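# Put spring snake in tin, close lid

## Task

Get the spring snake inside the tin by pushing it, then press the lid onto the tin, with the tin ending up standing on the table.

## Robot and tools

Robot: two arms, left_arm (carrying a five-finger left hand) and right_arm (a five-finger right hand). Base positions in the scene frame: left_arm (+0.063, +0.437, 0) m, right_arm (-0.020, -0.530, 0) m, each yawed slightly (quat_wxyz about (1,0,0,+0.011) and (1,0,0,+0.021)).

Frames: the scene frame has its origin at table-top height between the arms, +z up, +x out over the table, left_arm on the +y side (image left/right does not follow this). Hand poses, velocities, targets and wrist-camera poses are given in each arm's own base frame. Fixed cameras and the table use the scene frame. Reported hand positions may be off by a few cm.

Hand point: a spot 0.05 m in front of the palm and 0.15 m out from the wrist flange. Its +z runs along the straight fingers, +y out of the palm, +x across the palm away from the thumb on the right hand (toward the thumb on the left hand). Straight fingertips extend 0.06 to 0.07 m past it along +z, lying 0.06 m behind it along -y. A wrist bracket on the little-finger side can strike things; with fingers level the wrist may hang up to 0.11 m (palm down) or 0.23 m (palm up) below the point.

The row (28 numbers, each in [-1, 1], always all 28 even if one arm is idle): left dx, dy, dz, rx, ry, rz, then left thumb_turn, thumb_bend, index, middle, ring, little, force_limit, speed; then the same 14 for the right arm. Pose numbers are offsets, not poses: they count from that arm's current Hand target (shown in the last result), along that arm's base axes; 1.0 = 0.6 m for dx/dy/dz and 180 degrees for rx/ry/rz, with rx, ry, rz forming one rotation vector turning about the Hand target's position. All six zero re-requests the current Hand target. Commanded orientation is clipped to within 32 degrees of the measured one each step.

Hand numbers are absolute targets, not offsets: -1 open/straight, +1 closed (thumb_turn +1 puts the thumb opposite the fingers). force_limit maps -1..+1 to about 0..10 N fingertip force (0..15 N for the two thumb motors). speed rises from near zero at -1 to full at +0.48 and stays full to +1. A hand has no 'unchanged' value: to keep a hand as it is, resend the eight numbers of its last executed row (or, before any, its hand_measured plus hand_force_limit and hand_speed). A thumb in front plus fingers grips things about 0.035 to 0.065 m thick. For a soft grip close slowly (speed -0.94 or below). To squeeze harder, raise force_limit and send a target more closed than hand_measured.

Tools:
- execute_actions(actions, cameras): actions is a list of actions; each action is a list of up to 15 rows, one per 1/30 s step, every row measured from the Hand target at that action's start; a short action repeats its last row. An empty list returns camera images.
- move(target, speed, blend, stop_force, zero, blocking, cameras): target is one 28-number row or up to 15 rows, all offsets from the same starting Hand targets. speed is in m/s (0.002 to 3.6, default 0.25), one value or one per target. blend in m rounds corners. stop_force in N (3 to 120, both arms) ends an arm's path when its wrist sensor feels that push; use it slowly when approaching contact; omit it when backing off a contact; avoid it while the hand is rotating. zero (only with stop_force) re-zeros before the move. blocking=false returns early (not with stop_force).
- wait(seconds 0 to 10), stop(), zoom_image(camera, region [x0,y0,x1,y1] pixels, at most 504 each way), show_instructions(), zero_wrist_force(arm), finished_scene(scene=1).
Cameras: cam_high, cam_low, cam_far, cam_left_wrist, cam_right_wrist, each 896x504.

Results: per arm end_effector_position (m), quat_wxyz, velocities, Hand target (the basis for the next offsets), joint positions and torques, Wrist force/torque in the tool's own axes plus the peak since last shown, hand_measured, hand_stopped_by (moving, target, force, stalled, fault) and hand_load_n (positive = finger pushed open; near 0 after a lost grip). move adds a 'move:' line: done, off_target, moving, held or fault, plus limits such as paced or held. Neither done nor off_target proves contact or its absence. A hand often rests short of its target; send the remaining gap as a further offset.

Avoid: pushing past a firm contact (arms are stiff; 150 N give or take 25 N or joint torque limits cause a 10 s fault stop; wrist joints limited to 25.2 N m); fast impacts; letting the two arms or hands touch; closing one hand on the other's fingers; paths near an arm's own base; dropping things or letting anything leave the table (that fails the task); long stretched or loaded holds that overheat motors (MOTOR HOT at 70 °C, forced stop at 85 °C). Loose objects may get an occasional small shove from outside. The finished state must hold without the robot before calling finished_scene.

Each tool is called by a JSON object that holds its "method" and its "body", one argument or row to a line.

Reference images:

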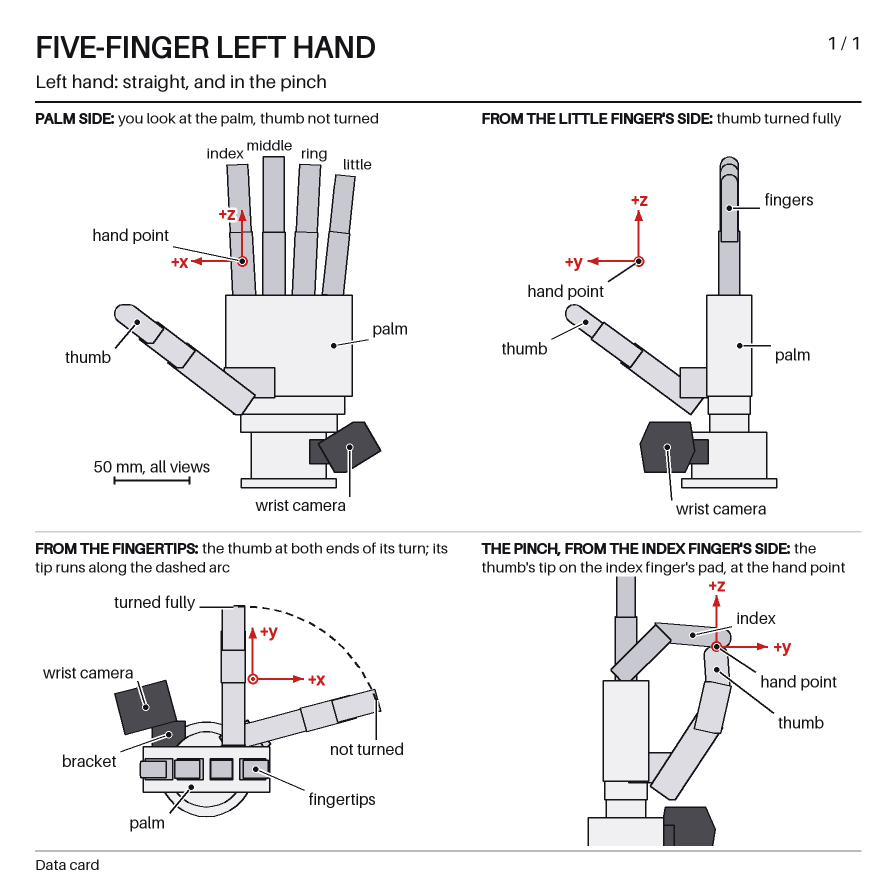

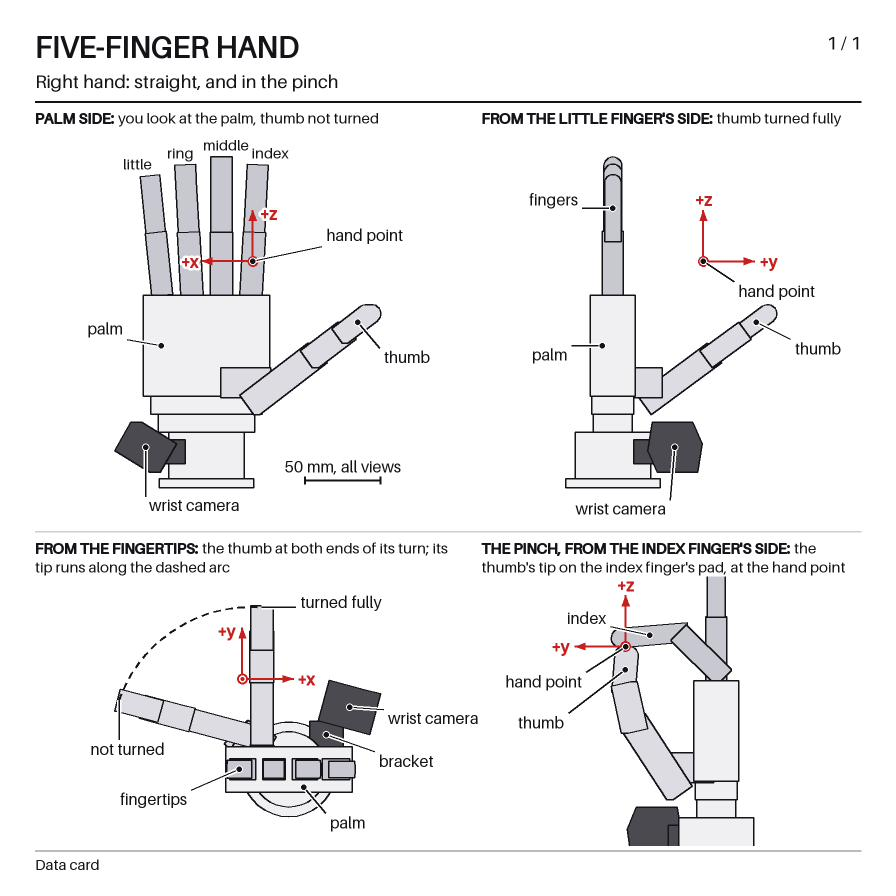

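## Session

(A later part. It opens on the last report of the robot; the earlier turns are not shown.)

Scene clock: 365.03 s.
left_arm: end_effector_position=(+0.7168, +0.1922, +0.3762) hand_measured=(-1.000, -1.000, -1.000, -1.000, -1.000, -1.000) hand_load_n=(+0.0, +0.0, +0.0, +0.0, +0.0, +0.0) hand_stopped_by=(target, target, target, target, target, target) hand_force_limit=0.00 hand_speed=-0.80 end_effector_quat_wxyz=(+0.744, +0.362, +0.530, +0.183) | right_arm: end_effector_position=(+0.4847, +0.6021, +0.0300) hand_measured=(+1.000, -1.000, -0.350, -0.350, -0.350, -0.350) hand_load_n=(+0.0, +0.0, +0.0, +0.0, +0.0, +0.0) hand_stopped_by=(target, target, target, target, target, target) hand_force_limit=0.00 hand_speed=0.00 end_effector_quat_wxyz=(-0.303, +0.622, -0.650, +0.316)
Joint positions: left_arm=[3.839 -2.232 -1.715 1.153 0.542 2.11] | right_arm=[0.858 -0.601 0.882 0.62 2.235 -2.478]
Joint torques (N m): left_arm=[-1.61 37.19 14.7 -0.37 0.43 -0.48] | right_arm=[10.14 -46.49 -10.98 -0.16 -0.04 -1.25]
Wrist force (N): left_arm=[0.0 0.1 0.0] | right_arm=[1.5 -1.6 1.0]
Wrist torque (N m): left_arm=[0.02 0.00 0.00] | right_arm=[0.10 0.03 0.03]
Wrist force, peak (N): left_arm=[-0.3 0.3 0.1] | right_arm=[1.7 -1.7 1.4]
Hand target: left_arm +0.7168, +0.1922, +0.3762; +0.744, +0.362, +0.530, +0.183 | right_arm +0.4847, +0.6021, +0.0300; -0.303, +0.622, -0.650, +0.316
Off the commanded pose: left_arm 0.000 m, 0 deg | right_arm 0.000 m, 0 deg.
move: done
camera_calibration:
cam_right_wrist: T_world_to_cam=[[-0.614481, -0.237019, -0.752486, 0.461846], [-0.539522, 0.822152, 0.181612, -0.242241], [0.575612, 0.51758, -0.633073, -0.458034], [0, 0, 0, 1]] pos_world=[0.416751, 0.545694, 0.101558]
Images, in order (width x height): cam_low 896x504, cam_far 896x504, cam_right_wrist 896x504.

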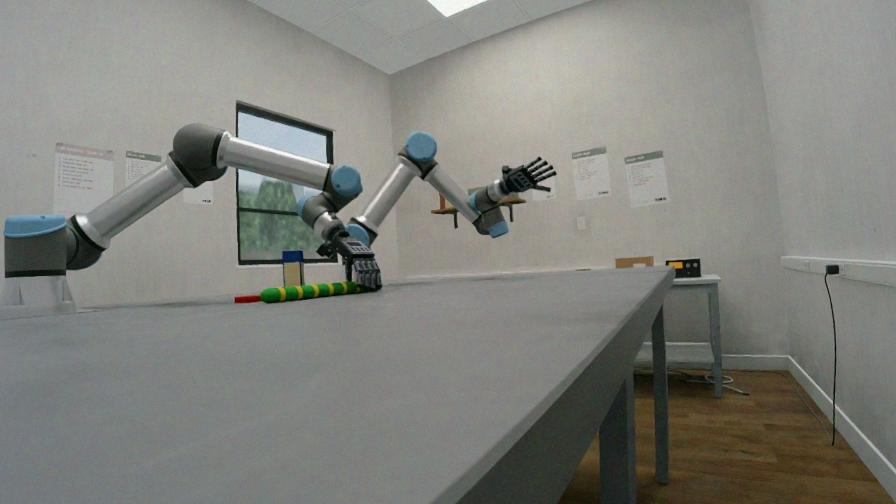

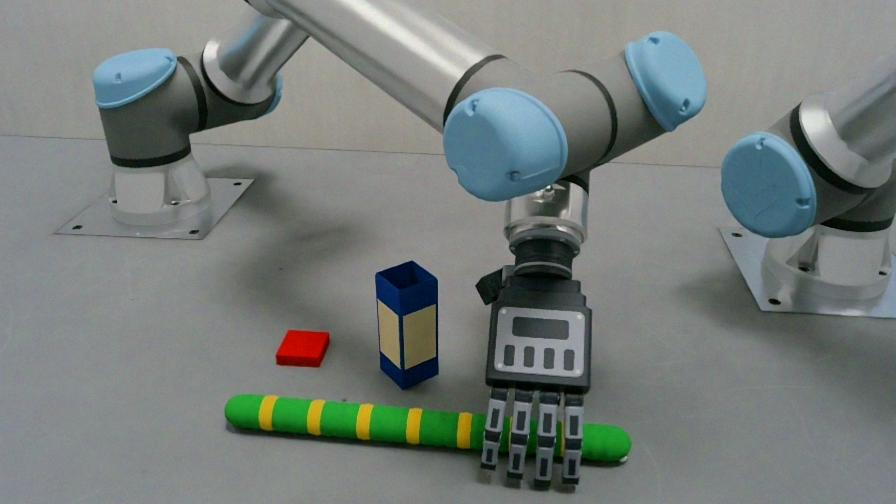

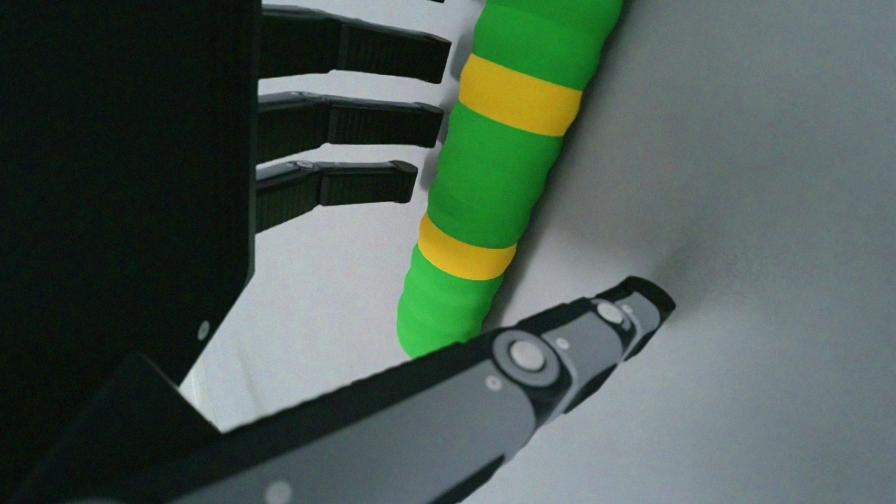

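{"method": "move", "body": {
  "target": [0,0,0,0,0,0,-1,-1,-1,-1,-1,-1,0,-0.8,0,0,0,0,0,0,1,0.1,0.3,0.3,0.3,0.3,-0.5,-0.88],
  "cameras": ["cam_far","cam_right_wrist","cam_low"]
}}

{"method": "zoom_image", "body": {
  "camera": "cam_low",
  "region": [250, 200, 430, 320]
}}

Scene clock: 374.47 s.
left_arm: end_effector_position=(+0.7168, +0.1922, +0.3762) hand_measured=(-1.000, -1.000, -1.000, -1.000, -1.000, -1.000) hand_load_n=(+0.0, +0.0, +0.0, +0.0, +0.0, +0.0) hand_stopped_by=(target, target, target, target, target, target) hand_force_limit=0.00 hand_speed=-0.80 end_effector_quat_wxyz=(+0.744, +0.362, +0.530, +0.183) | right_arm: end_effector_position=(+0.4847, +0.6021, +0.0300) hand_measured=(+1.000, -0.746, +0.216, +0.150, +0.262, +0.300) hand_load_n=(+1.5, +8.0, +3.5, +0.5, +3.0, +0.0) hand_stopped_by=(target, force, force, force, force, target) hand_force_limit=-0.50 hand_speed=-0.88 end_effector_quat_wxyz=(-0.303, +0.622, -0.650, +0.316)
Joint positions: left_arm=[3.839 -2.232 -1.715 1.153 0.542 2.11] | right_arm=[0.858 -0.601 0.882 0.62 2.235 -2.478]
Joint torques (N m): left_arm=[-2.63 36.97 14.93 -0.53 0.32 -0.57] | right_arm=[-8.65 -47.22 -13.09 1.39 -0.43 -1.12]
Wrist force (N): left_arm=[-0.1 -0.1 -0.1] | right_arm=[1.5 -1.0 1.6]
Wrist torque (N m): left_arm=[0.00 0.02 0.00] | right_arm=[0.16 0.00 0.05]
Wrist force, peak (N): left_arm=[-0.3 0.3 -0.3] | right_arm=[1.9 -1.3 1.5]
Hand target: left_arm +0.7168, +0.1922, +0.3762; +0.744, +0.362, +0.530, +0.183 | right_arm +0.4847, +0.6021, +0.0300; -0.303, +0.622, -0.650, +0.316
Off the commanded pose: left_arm 0.000 m, 0 deg | right_arm 0.000 m, 0 deg.
move: done
camera_calibration:
cam_right_wrist: T_world_to_cam=[[-0.61452, -0.236957, -0.752473, 0.461827], [-0.539475, 0.82217, 0.181668, -0.242276], [0.575614, 0.517579, -0.633072, -0.458034], [0, 0, 0, 1]] pos_world=[0.416751, 0.545694, 0.101558]
Images, in order (width x height): cam_low 896x504, cam_far 896x504, cam_right_wrist 896x504.

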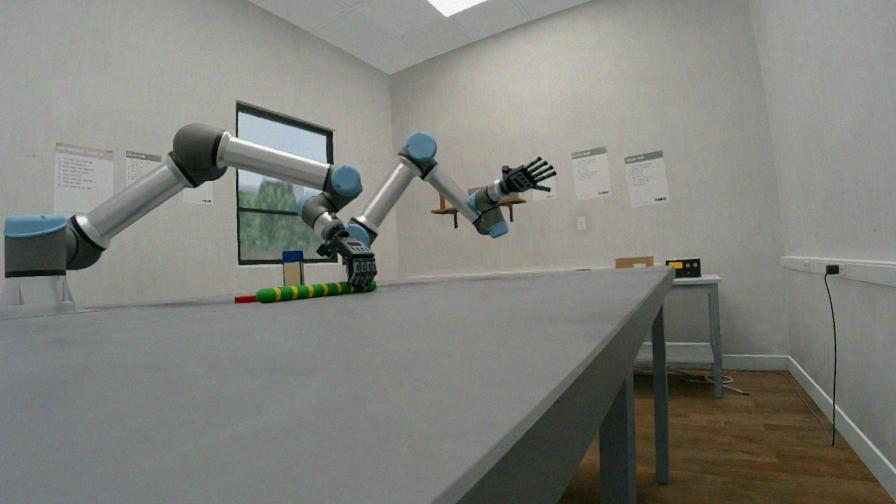

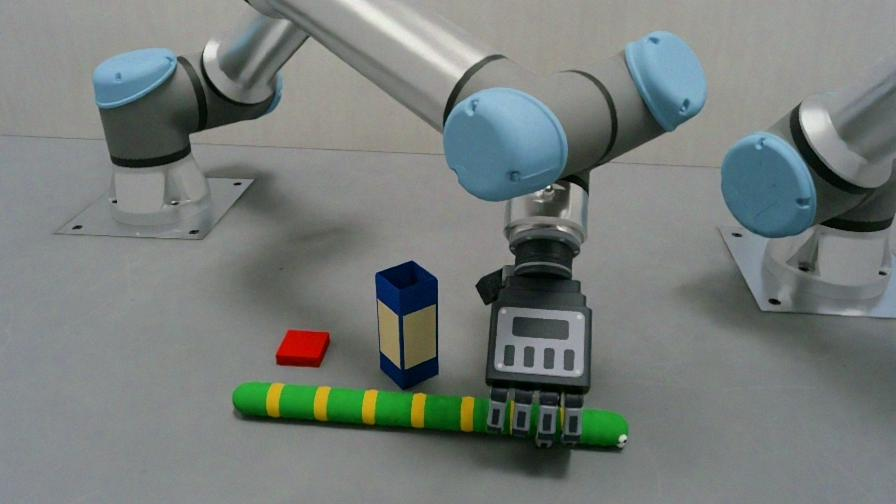

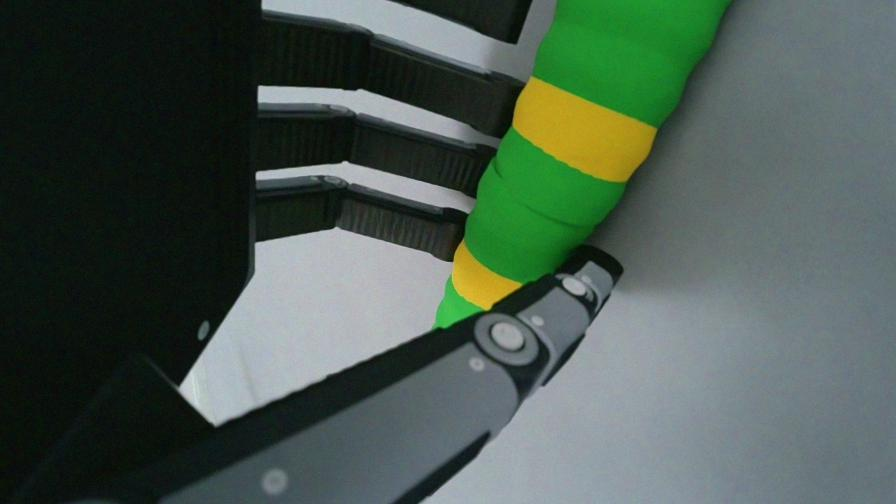

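Scaled by 2.800 from the camera's 896x504 image, which has a finer 1280x720 frame.

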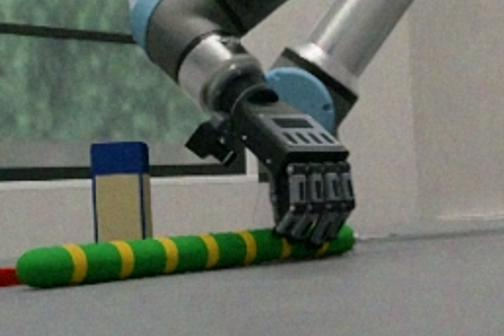

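{"method": "move", "body": {
  "target": [0,0,0,0,0,0,-1,-1,-1,-1,-1,-1,0,-0.8,0.05,0,0.25,0,0,0,1,0.1,0.3,0.3,0.3,0.3,-0.5,-0.88],
  "cameras": ["cam_far","cam_right_wrist","cam_low","cam_high"],
  "speed": 0.1
}}

Scene clock: 385.10 s.
left_arm: end_effector_position=(+0.7168, +0.1922, +0.3762) hand_measured=(-1.000, -1.000, -1.000, -1.000, -1.000, -1.000) hand_load_n=(+0.0, +0.0, +0.0, +0.0, +0.0, -0.5) hand_stopped_by=(target, target, target, target, target, target) hand_force_limit=0.00 hand_speed=-0.80 end_effector_quat_wxyz=(+0.744, +0.362, +0.530, +0.183) | right_arm: end_effector_position=(+0.5147, +0.6021, +0.1800) hand_measured=(+1.000, -0.746, +0.216, +0.150, +0.262, +0.300) hand_load_n=(+1.0, +7.5, +3.5, +0.0, +3.0, +0.0) hand_stopped_by=(target, force, force, force, force, target) hand_force_limit=-0.50 hand_speed=-0.88 end_effector_quat_wxyz=(-0.303, +0.622, -0.650, +0.316)
Joint positions: left_arm=[3.839 -2.232 -1.715 1.153 0.542 2.11] | right_arm=[0.824 -0.596 0.482 0.995 2.214 -2.511]
Joint torques (N m): left_arm=[-2.26 36.17 15.25 -0.45 0.34 -0.66] | right_arm=[-10.89 -48.05 -26.8 2.23 2.17 2]
Wrist force (N): left_arm=[-0.1 -0.1 -0.1] | right_arm=[1.5 -0.9 1.3]
Wrist torque (N m): left_arm=[-0.01 0.00 0.00] | right_arm=[0.18 0.00 0.12]
Wrist force, peak (N): left_arm=[-0.4 0.2 0.1] | right_arm=[1.5 -2.2 0.7]
Hand target: left_arm +0.7168, +0.1922, +0.3762; +0.744, +0.362, +0.530, +0.183 | right_arm +0.5147, +0.6021, +0.1800; -0.303, +0.622, -0.650, +0.316
Off the commanded pose: left_arm 0.000 m, 0 deg | right_arm 0.000 m, 0 deg.
move: done
camera_calibration:
cam_right_wrist: T_world_to_cam=[[-0.614507, -0.236943, -0.752489, 0.593124], [-0.539523, 0.822127, 0.181721, -0.25331], [0.575584, 0.517653, -0.633039, -0.380378], [0, 0, 0, 1]] pos_world=[0.446751, 0.545694, 0.251557]
Images, in order (width x height): cam_high 896x504, cam_low 896x504, cam_far 896x504, cam_right_wrist 896x504.

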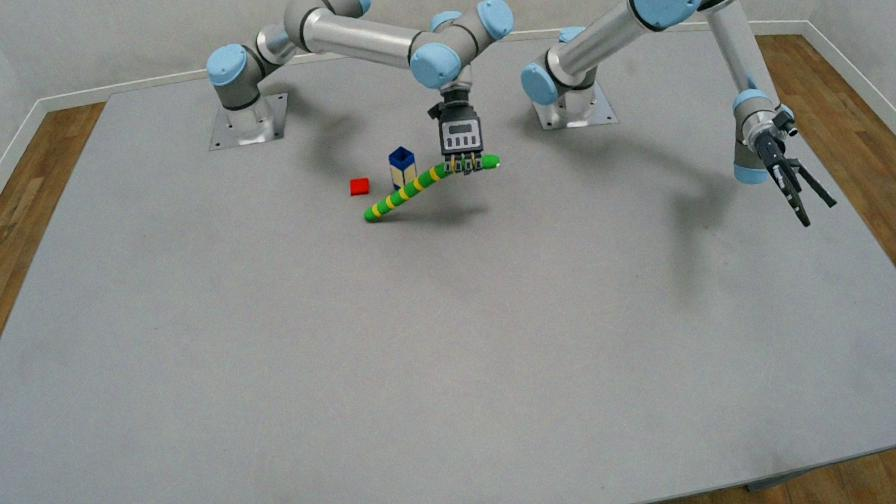

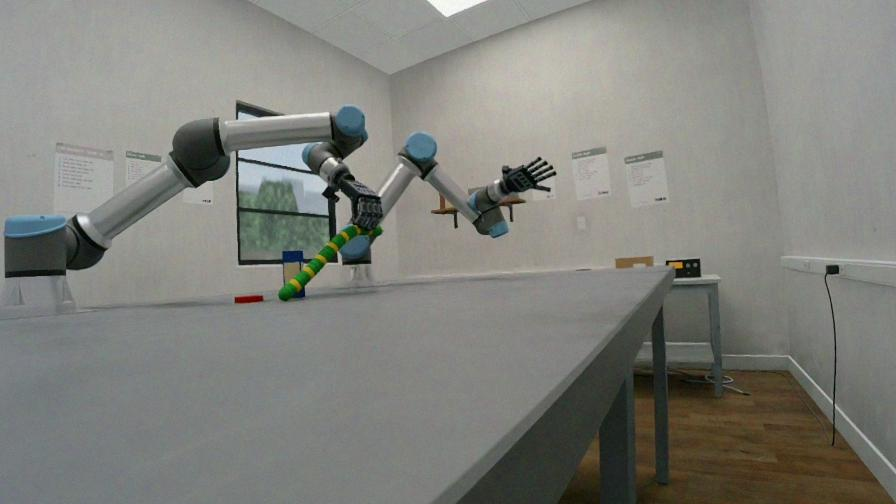

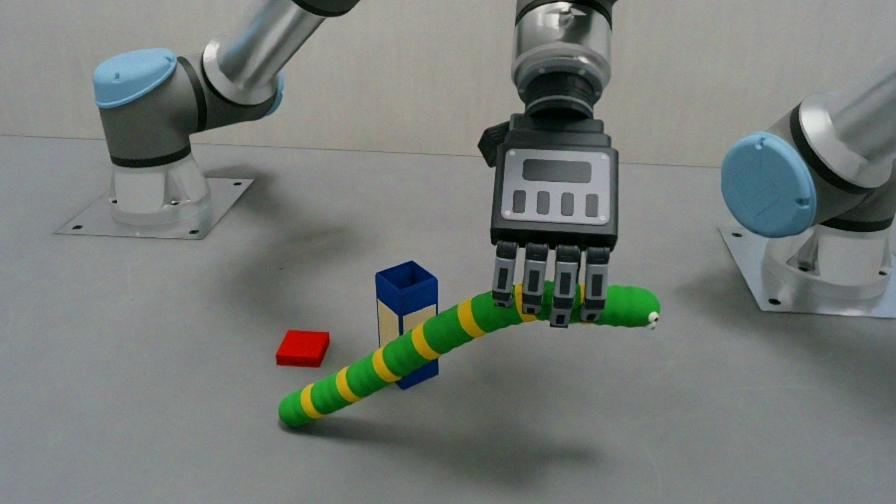

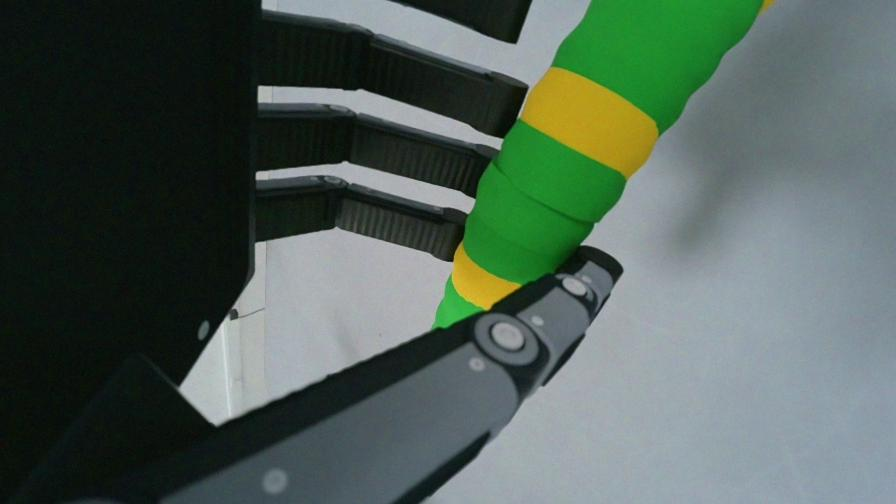

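{"method": "move", "body": {
  "target": [
    [0,0,0,0,0,0,-1,-1,-1,-1,-1,-1,0,-0.8,-0.05,-0.05,0.42,0,0,0,1,0.1,0.3,0.3,0.3,0.3,-0.5,-0.88],
    [0,0,0,0,0,0,-1,-1,-1,-1,-1,-1,0,-0.8,-0.12,-0.2,0.5,0.4996,-0.021,0,1,0.1,0.3,0.3,0.3,0.3,-0.5,-0.88]
  ],
  "cameras": ["cam_far","cam_low","cam_high"],
  "speed": 0.22,
  "blend": 0.03
}}

Scene clock: 439.17 s.
left_arm: end_effector_position=(+0.7168, +0.1922, +0.3762) hand_measured=(-1.000, -1.000, -1.000, -1.000, -1.000, -1.000) hand_load_n=(+0.0, +0.0, +0.0, +0.0, +0.0, +0.0) hand_stopped_by=(target, target, target, target, target, target) hand_force_limit=0.00 hand_speed=-0.80 end_effector_quat_wxyz=(+0.744, +0.362, +0.530, +0.183) | right_arm: end_effector_position=(+0.4428, +0.4821, +0.4800) hand_measured=(+1.000, -0.746, +0.216, +0.150, +0.262, +0.300) hand_load_n=(+0.5, +7.5, +4.0, +0.5, +2.5, +0.0) hand_stopped_by=(target, force, force, force, force, target) hand_force_limit=-0.50 hand_speed=-0.88 end_effector_quat_wxyz=(+0.672, -0.216, +0.674, +0.218)
Joint positions: left_arm=[3.839 -2.232 -1.715 1.153 0.542 2.11] | right_arm=[0.465 -1.608 1.706 -0.097 1.413 -1.569]
Joint torques (N m): left_arm=[-2.85 35.84 15.36 -0.4 0.33 -0.81] | right_arm=[10.16 -33.79 -13.71 -2.68 1.49 2.16]
Wrist force (N): left_arm=[-0.2 0.1 0.1] | right_arm=[-3.1 1.6 3.0]
Wrist torque (N m): left_arm=[0.02 0.03 -0.02] | right_arm=[-0.03 0.05 -0.18]
Wrist force, peak (N): left_arm=[-0.4 0.2 0.1] | right_arm=[-3.1 1.6 3.0]
Hand target: left_arm +0.7168, +0.1922, +0.3762; +0.744, +0.362, +0.530, +0.183 | right_arm +0.4427, +0.4821, +0.4800; +0.672, -0.216, +0.674, +0.218
Off the commanded pose: left_arm 0.000 m, 0 deg | right_arm 0.000 m, 0 deg.
elbow stopped short (right arm): the move would have taken joint 3 (elbow) straighter than the controller allows.
move: done
Images, in order (width x height): cam_high 896x504, cam_low 896x504, cam_far 896x504.

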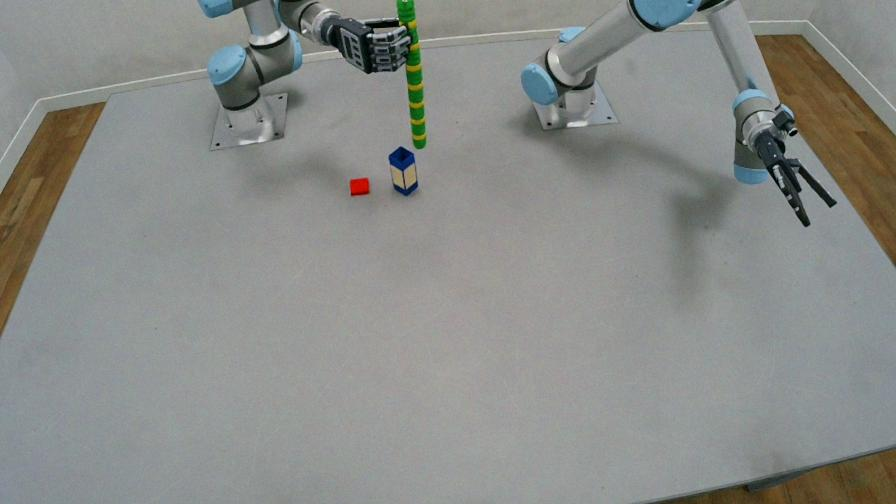

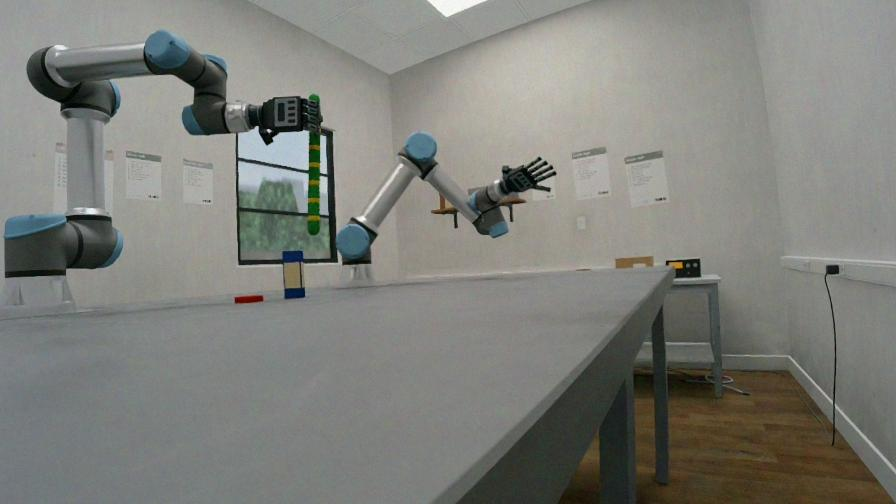

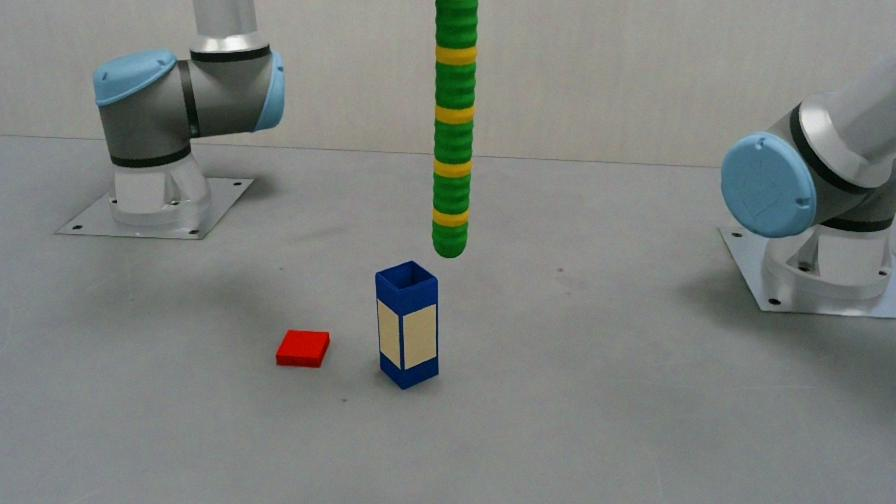

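{"method": "zoom_image", "body": {
  "camera": "cam_far",
  "region": [340, 180, 520, 400]
}}

{"method": "zoom_image", "body": {
  "camera": "cam_high",
  "region": [370, 80, 450, 210]
}}

Scaled by 2.291 from the camera's 896x504 image, which has a finer 1280x720 frame.

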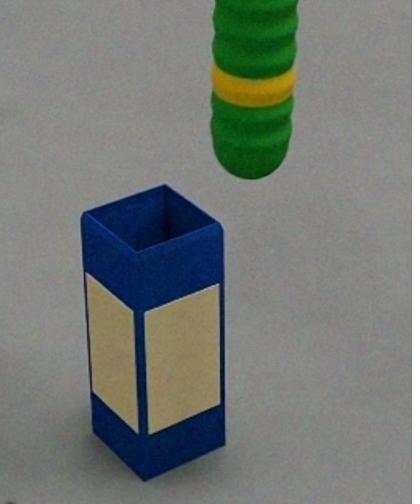

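Scaled by 3.877 from the camera's 896x504 image, which has a finer 1280x720 frame.

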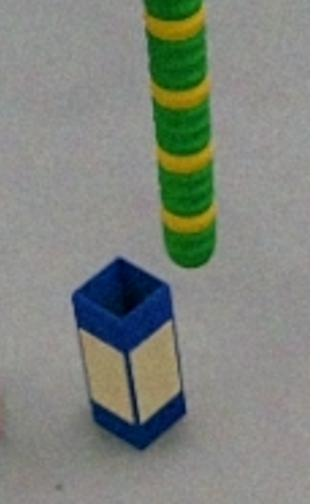

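{"method": "move", "body": {
  "target": [
    [0,0,0,0,0,0,-1,-1,-1,-1,-1,-1,0,-0.8,-0.0793,-0.08,0,0,0,0,1,0.1,0.3,0.3,0.3,0.3,-0.5,-0.88],
    [0,0,0,0,0,0,-1,-1,-1,-1,-1,-1,0,-0.8,-0.0793,-0.08,-0.0667,0,0,0,1,0.1,0.3,0.3,0.3,0.3,-0.5,-0.88]
  ],
  "cameras": ["cam_far","cam_low","cam_high"],
  "speed": 0.15,
  "blend": 0.02
}}

{"method": "zoom_image", "body": {
  "camera": "cam_far",
  "region": [320, 180, 500, 400]
}}

{"method": "zoom_image", "body": {
  "camera": "cam_high",
  "region": [360, 80, 440, 210]
}}

{"method": "zoom_image", "body": {
  "camera": "cam_low",
  "region": [230, 130, 380, 310]
}}

Scene clock: 474.03 s.
left_arm: end_effector_position=(+0.7168, +0.1922, +0.3762) hand_measured=(-1.000, -1.000, -1.000, -1.000, -1.000, -1.000) hand_load_n=(+0.0, +0.0, +0.0, +0.0, +0.0, +0.0) hand_stopped_by=(target, target, target, target, target, target) hand_force_limit=0.00 hand_speed=-0.80 end_effector_quat_wxyz=(+0.744, +0.362, +0.530, +0.183) | right_arm: end_effector_position=(+0.3951, +0.4341, +0.4400) hand_measured=(+1.000, -0.746, +0.216, +0.150, +0.262, +0.300) hand_load_n=(+0.0, +7.5, +3.5, +0.5, +2.5, +0.0) hand_stopped_by=(target, force, force, force, force, target) hand_force_limit=-0.50 hand_speed=-0.88 end_effector_quat_wxyz=(+0.672, -0.216, +0.674, +0.218)
Joint positions: left_arm=[3.839 -2.232 -1.715 1.153 0.542 2.11] | right_arm=[0.395 -1.77 1.95 -0.179 1.342 -1.569]
Joint torques (N m): left_arm=[-4.05 35.35 16.29 -0.29 0.37 -0.7] | right_arm=[-11.47 -3.94 -14.25 -2.82 -1.13 2.08]
Wrist force (N): left_arm=[0.0 -0.1 0.1] | right_arm=[-3.0 1.2 3.0]
Wrist torque (N m): left_arm=[-0.01 0.01 0.01] | right_arm=[-0.09 0.03 -0.19]
Wrist force, peak (N): left_arm=[-0.4 0.1 -0.2] | right_arm=[-3.0 1.8 3.9]
Hand target: left_arm +0.7168, +0.1922, +0.3762; +0.744, +0.362, +0.530, +0.183 | right_arm +0.3952, +0.4341, +0.4399; +0.672, -0.216, +0.674, +0.218
Off the commanded pose: left_arm 0.000 m, 0 deg | right_arm 0.000 m, 0 deg.
move: done
Images, in order (width x height): cam_high 896x504, cam_low 896x504, cam_far 896x504.

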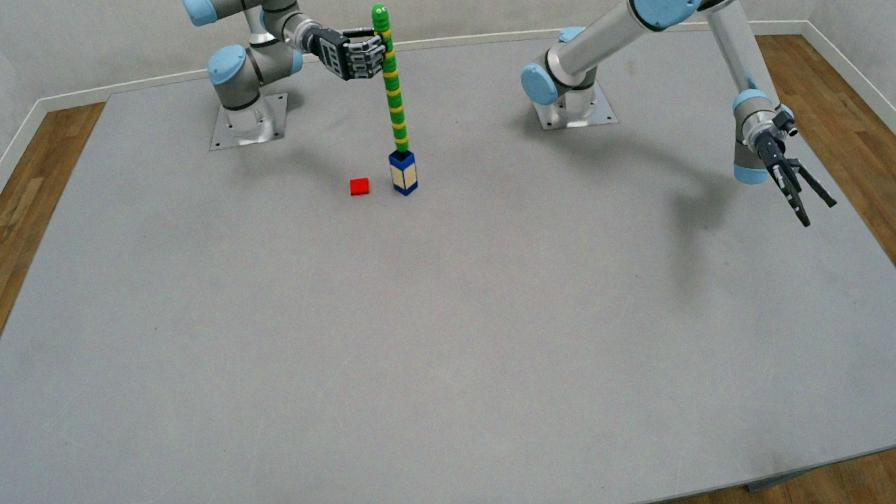

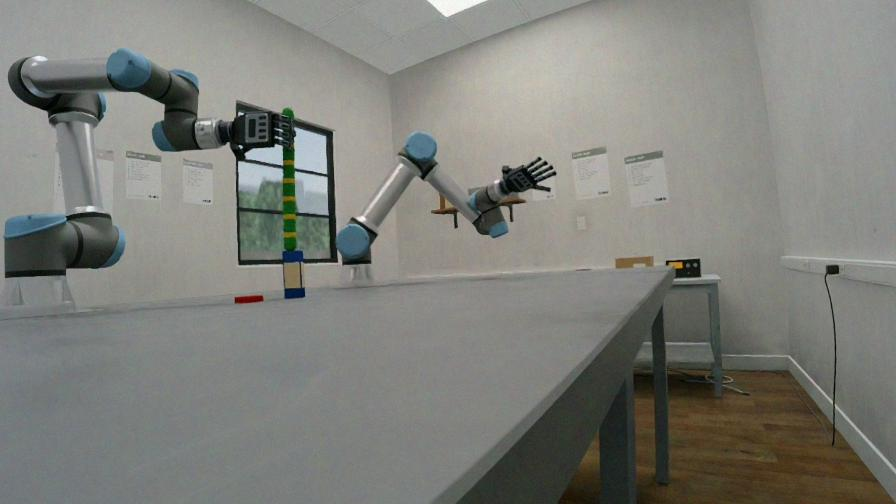

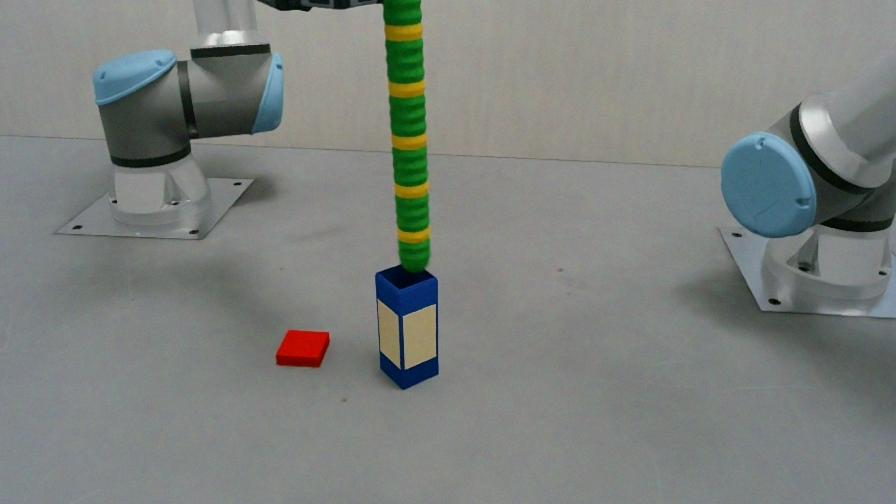

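Scaled by 2.291 from the camera's 896x504 image, which has a finer 1280x720 frame.

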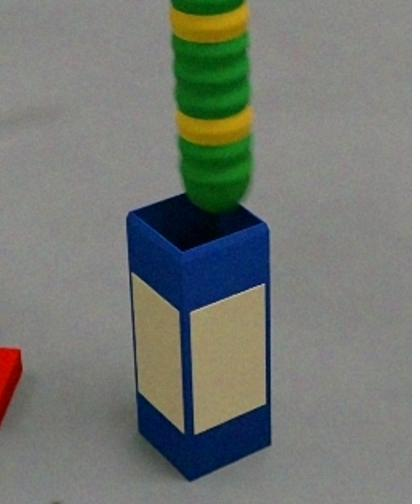

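Scaled by 3.877 from the camera's 896x504 image, which has a finer 1280x720 frame.

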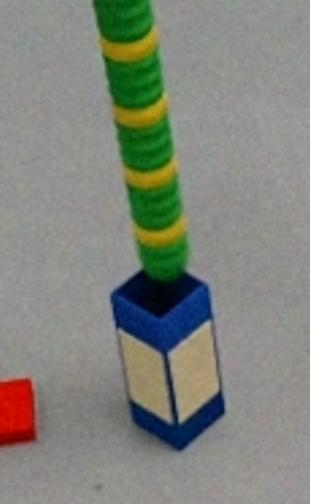

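Scaled by 2.800 from the camera's 896x504 image, which has a finer 1280x720 frame.

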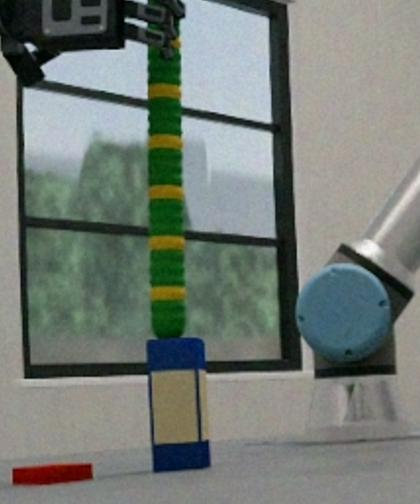

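{"method": "move", "body": {
  "target": [
    [0,0,0,0,0,0,-1,-1,-1,-1,-1,-1,0,-0.8,0.0258,-0.0093,0.005,0,0,0,1,0.1,0.3,0.3,0.3,0.3,-0.5,-0.88],
    [0,0,0,0,0,0,-1,-1,-1,-1,-1,-1,0,-0.8,0.0258,-0.0093,-0.06,0,0,0,1,0.1,0.3,0.3,0.3,0.3,-0.5,-0.88]
  ],
  "cameras": ["cam_far","cam_low","cam_high"],
  "speed": 0.08
}}

{"method": "zoom_image", "body": {
  "camera": "cam_far",
  "region": [320, 180, 500, 400]
}}

{"method": "zoom_image", "body": {
  "camera": "cam_high",
  "region": [360, 80, 440, 210]
}}

{"method": "zoom_image", "body": {
  "camera": "cam_low",
  "region": [230, 90, 380, 310]
}}

Scene clock: 549.53 s.
left_arm: end_effector_position=(+0.7168, +0.1922, +0.3762) hand_measured=(-1.000, -1.000, -1.000, -1.000, -1.000, -1.000) hand_load_n=(+0.0, +0.0, +0.0, +0.0, +0.0, +0.0) hand_stopped_by=(target, target, target, target, target, target) hand_force_limit=0.00 hand_speed=-0.80 end_effector_quat_wxyz=(+0.744, +0.362, +0.530, +0.183) | right_arm: end_effector_position=(+0.4106, +0.4285, +0.4040) hand_measured=(+1.000, -0.746, +0.216, +0.150, +0.262, +0.300) hand_load_n=(+0.0, +7.0, +4.0, +0.5, +2.5, +0.0) hand_stopped_by=(target, force, force, force, force, target) hand_force_limit=-0.50 hand_speed=-0.88 end_effector_quat_wxyz=(+0.672, -0.216, +0.674, +0.218)
Joint positions: left_arm=[3.839 -2.232 -1.715 1.153 0.542 2.11] | right_arm=[0.36 -1.73 2.012 -0.281 1.307 -1.569]
Joint torques (N m): left_arm=[-3.68 33.51 17.64 -0.37 0.43 -0.68] | right_arm=[-8.77 -5.42 -14.35 -2.77 -0.82 2.23]
Wrist force (N): left_arm=[-0.1 0.2 -0.1] | right_arm=[-2.9 1.1 3.3]
Wrist torque (N m): left_arm=[0.03 0.02 -0.01] | right_arm=[-0.11 0.02 -0.18]
Wrist force, peak (N): left_arm=[-0.4 0.3 0.1] | right_arm=[-3.4 1.6 3.5]
Hand target: left_arm +0.7168, +0.1922, +0.3762; +0.744, +0.362, +0.530, +0.183 | right_arm +0.4106, +0.4286, +0.4039; +0.672, -0.216, +0.674, +0.218
Off the commanded pose: left_arm 0.000 m, 0 deg | right_arm 0.000 m, 0 deg.
move: done
Images, in order (width x height): cam_high 896x504, cam_low 896x504, cam_far 896x504.

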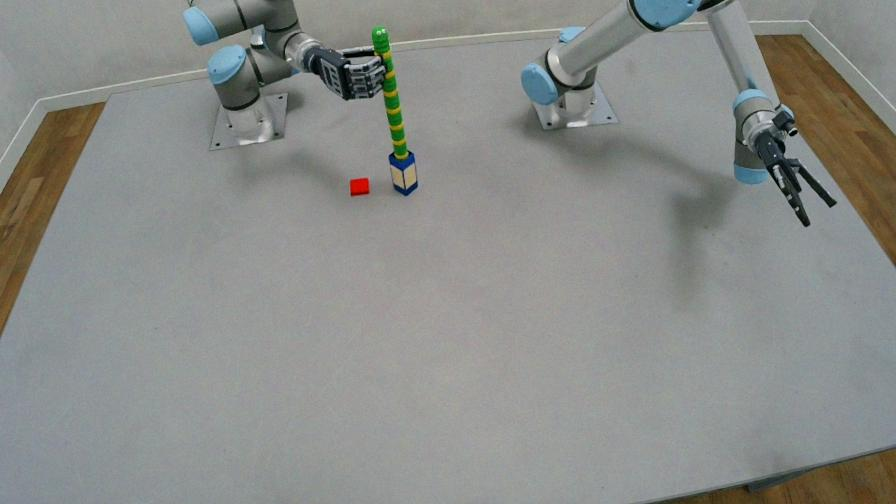

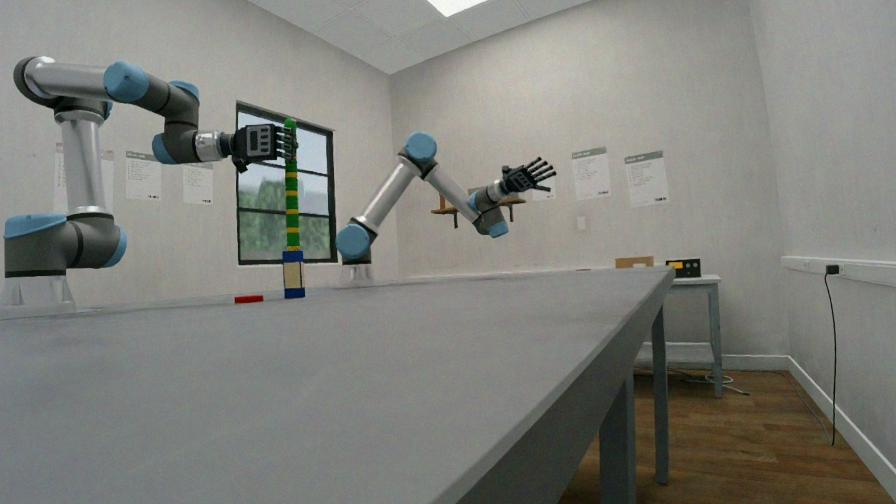

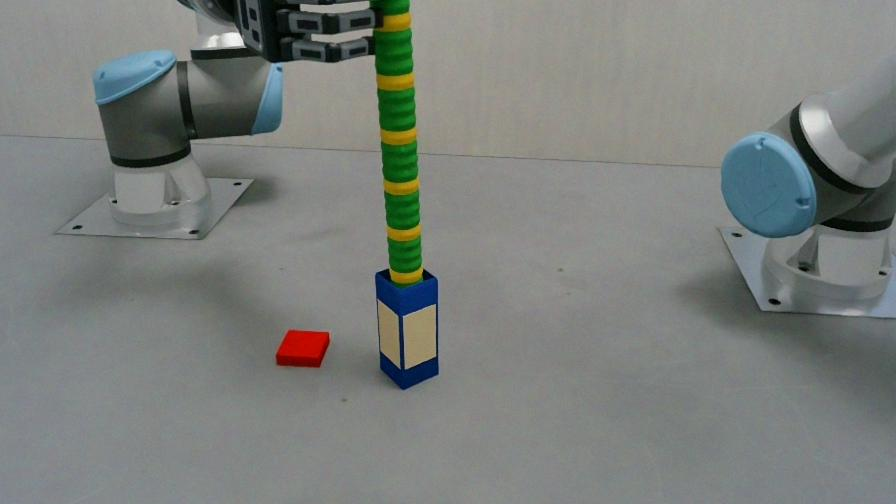

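Scaled by 2.291 from the camera's 896x504 image, which has a finer 1280x720 frame.

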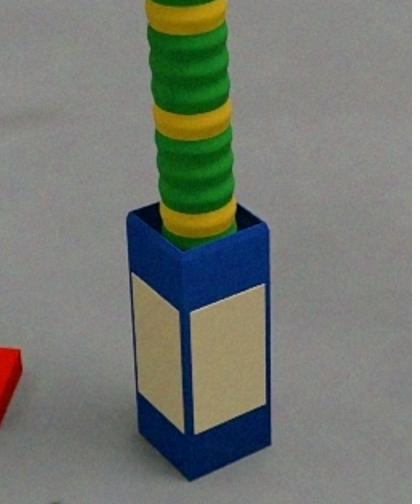

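Scaled by 3.877 from the camera's 896x504 image, which has a finer 1280x720 frame.

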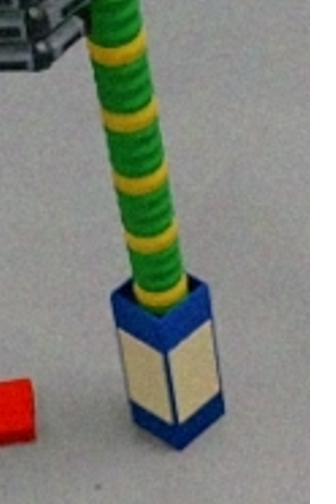

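Scaled by 2.291 from the camera's 896x504 image, which has a finer 1280x720 frame.

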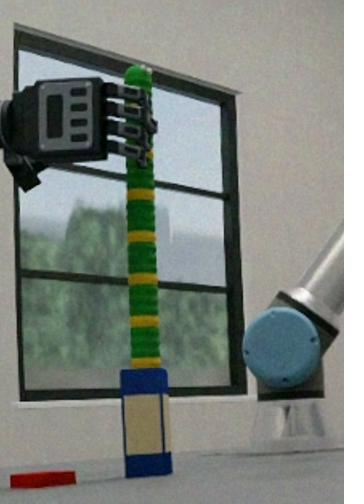

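{"method": "move", "body": {
  "target": [0,0,0,0,0,0,-1,-1,-1,-1,-1,-1,0,-0.8,0,0,-0.15,0,0,0,1,0.1,0.3,0.3,0.3,0.3,-0.5,-0.88],
  "cameras": ["cam_far","cam_low","cam_high"],
  "speed": 0.06,
  "stop_force": 3
}}

Scene clock: 557.57 s.
left_arm: end_effector_position=(+0.7168, +0.1922, +0.3762) hand_measured=(-1.000, -1.000, -1.000, -1.000, -1.000, -1.000) hand_load_n=(+0.0, +0.0, +0.0, +0.0, +0.0, +0.0) hand_stopped_by=(target, target, target, target, target, target) hand_force_limit=0.00 hand_speed=-0.80 end_effector_quat_wxyz=(+0.744, +0.362, +0.530, +0.183) | right_arm: end_effector_position=(+0.4106, +0.4285, +0.3139) hand_measured=(+1.000, -0.746, +0.216, +0.150, +0.262, +0.300) hand_load_n=(+0.5, +7.0, +4.0, +0.5, +2.5, +0.0) hand_stopped_by=(target, force, force, force, force, target) hand_force_limit=-0.50 hand_speed=-0.88 end_effector_quat_wxyz=(+0.672, -0.216, +0.674, +0.218)
Joint positions: left_arm=[3.839 -2.232 -1.715 1.153 0.542 2.11] | right_arm=[0.36 -1.631 2.178 -0.546 1.307 -1.569]
Joint torques (N m): left_arm=[-4.07 33.65 18 -0.52 0.44 -0.86] | right_arm=[-6.91 -7.9 -10.67 -2.64 1.35 2.12]
Wrist force (N): left_arm=[-0.1 0.1 0.1] | right_arm=[-3.5 1.2 3.3]
Wrist torque (N m): left_arm=[0.01 0.02 0.00] | right_arm=[-0.11 0.03 -0.18]
Wrist force, peak (N): left_arm=[-0.1 0.4 0.2] | right_arm=[-3.6 1.4 3.5]
Hand target: left_arm +0.7168, +0.1922, +0.3762; +0.744, +0.362, +0.530, +0.183 | right_arm +0.4106, +0.4286, +0.3139; +0.672, -0.216, +0.674, +0.218
Off the commanded pose: left_arm 0.000 m, 0 deg | right_arm 0.000 m, 0 deg.
move: done
Images, in order (width x height): cam_high 896x504, cam_low 896x504, cam_far 896x504.

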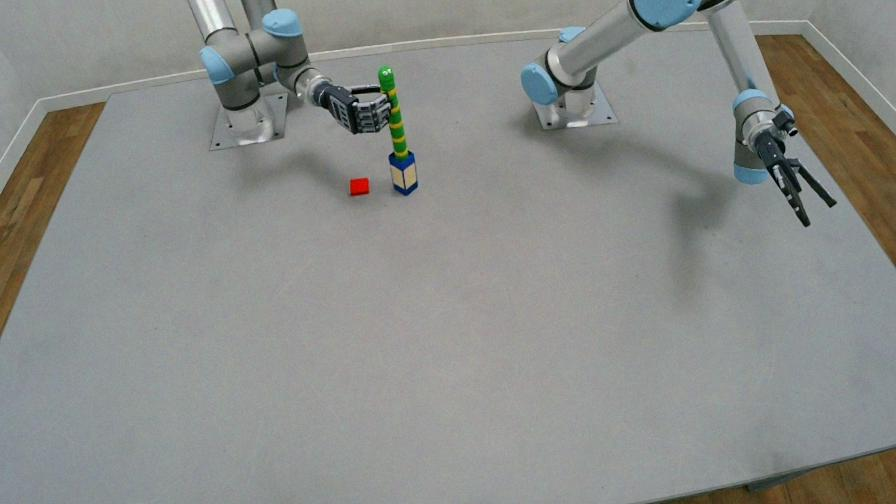

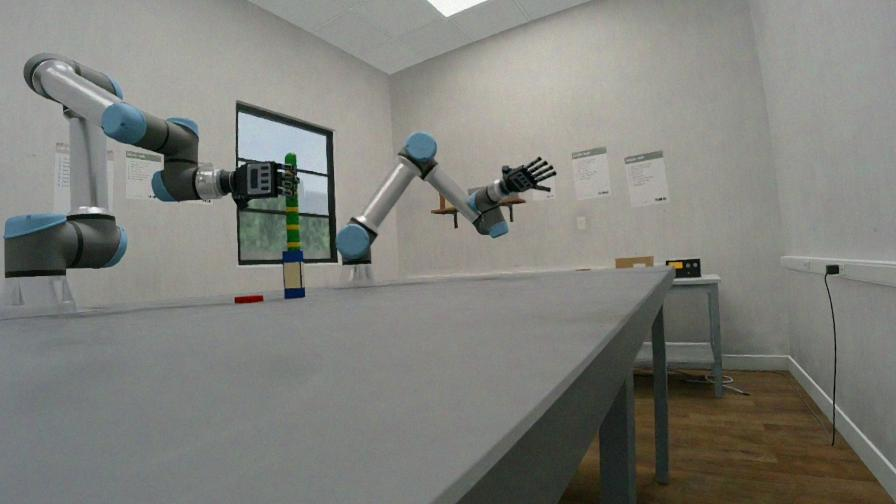

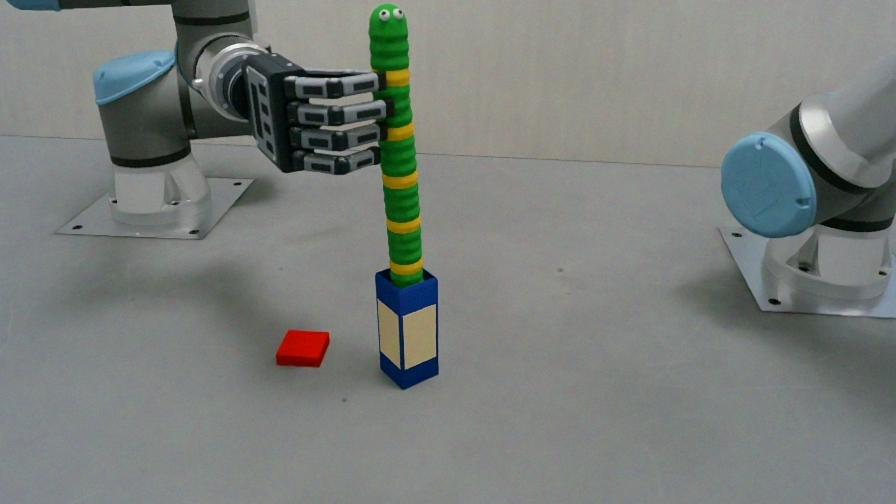

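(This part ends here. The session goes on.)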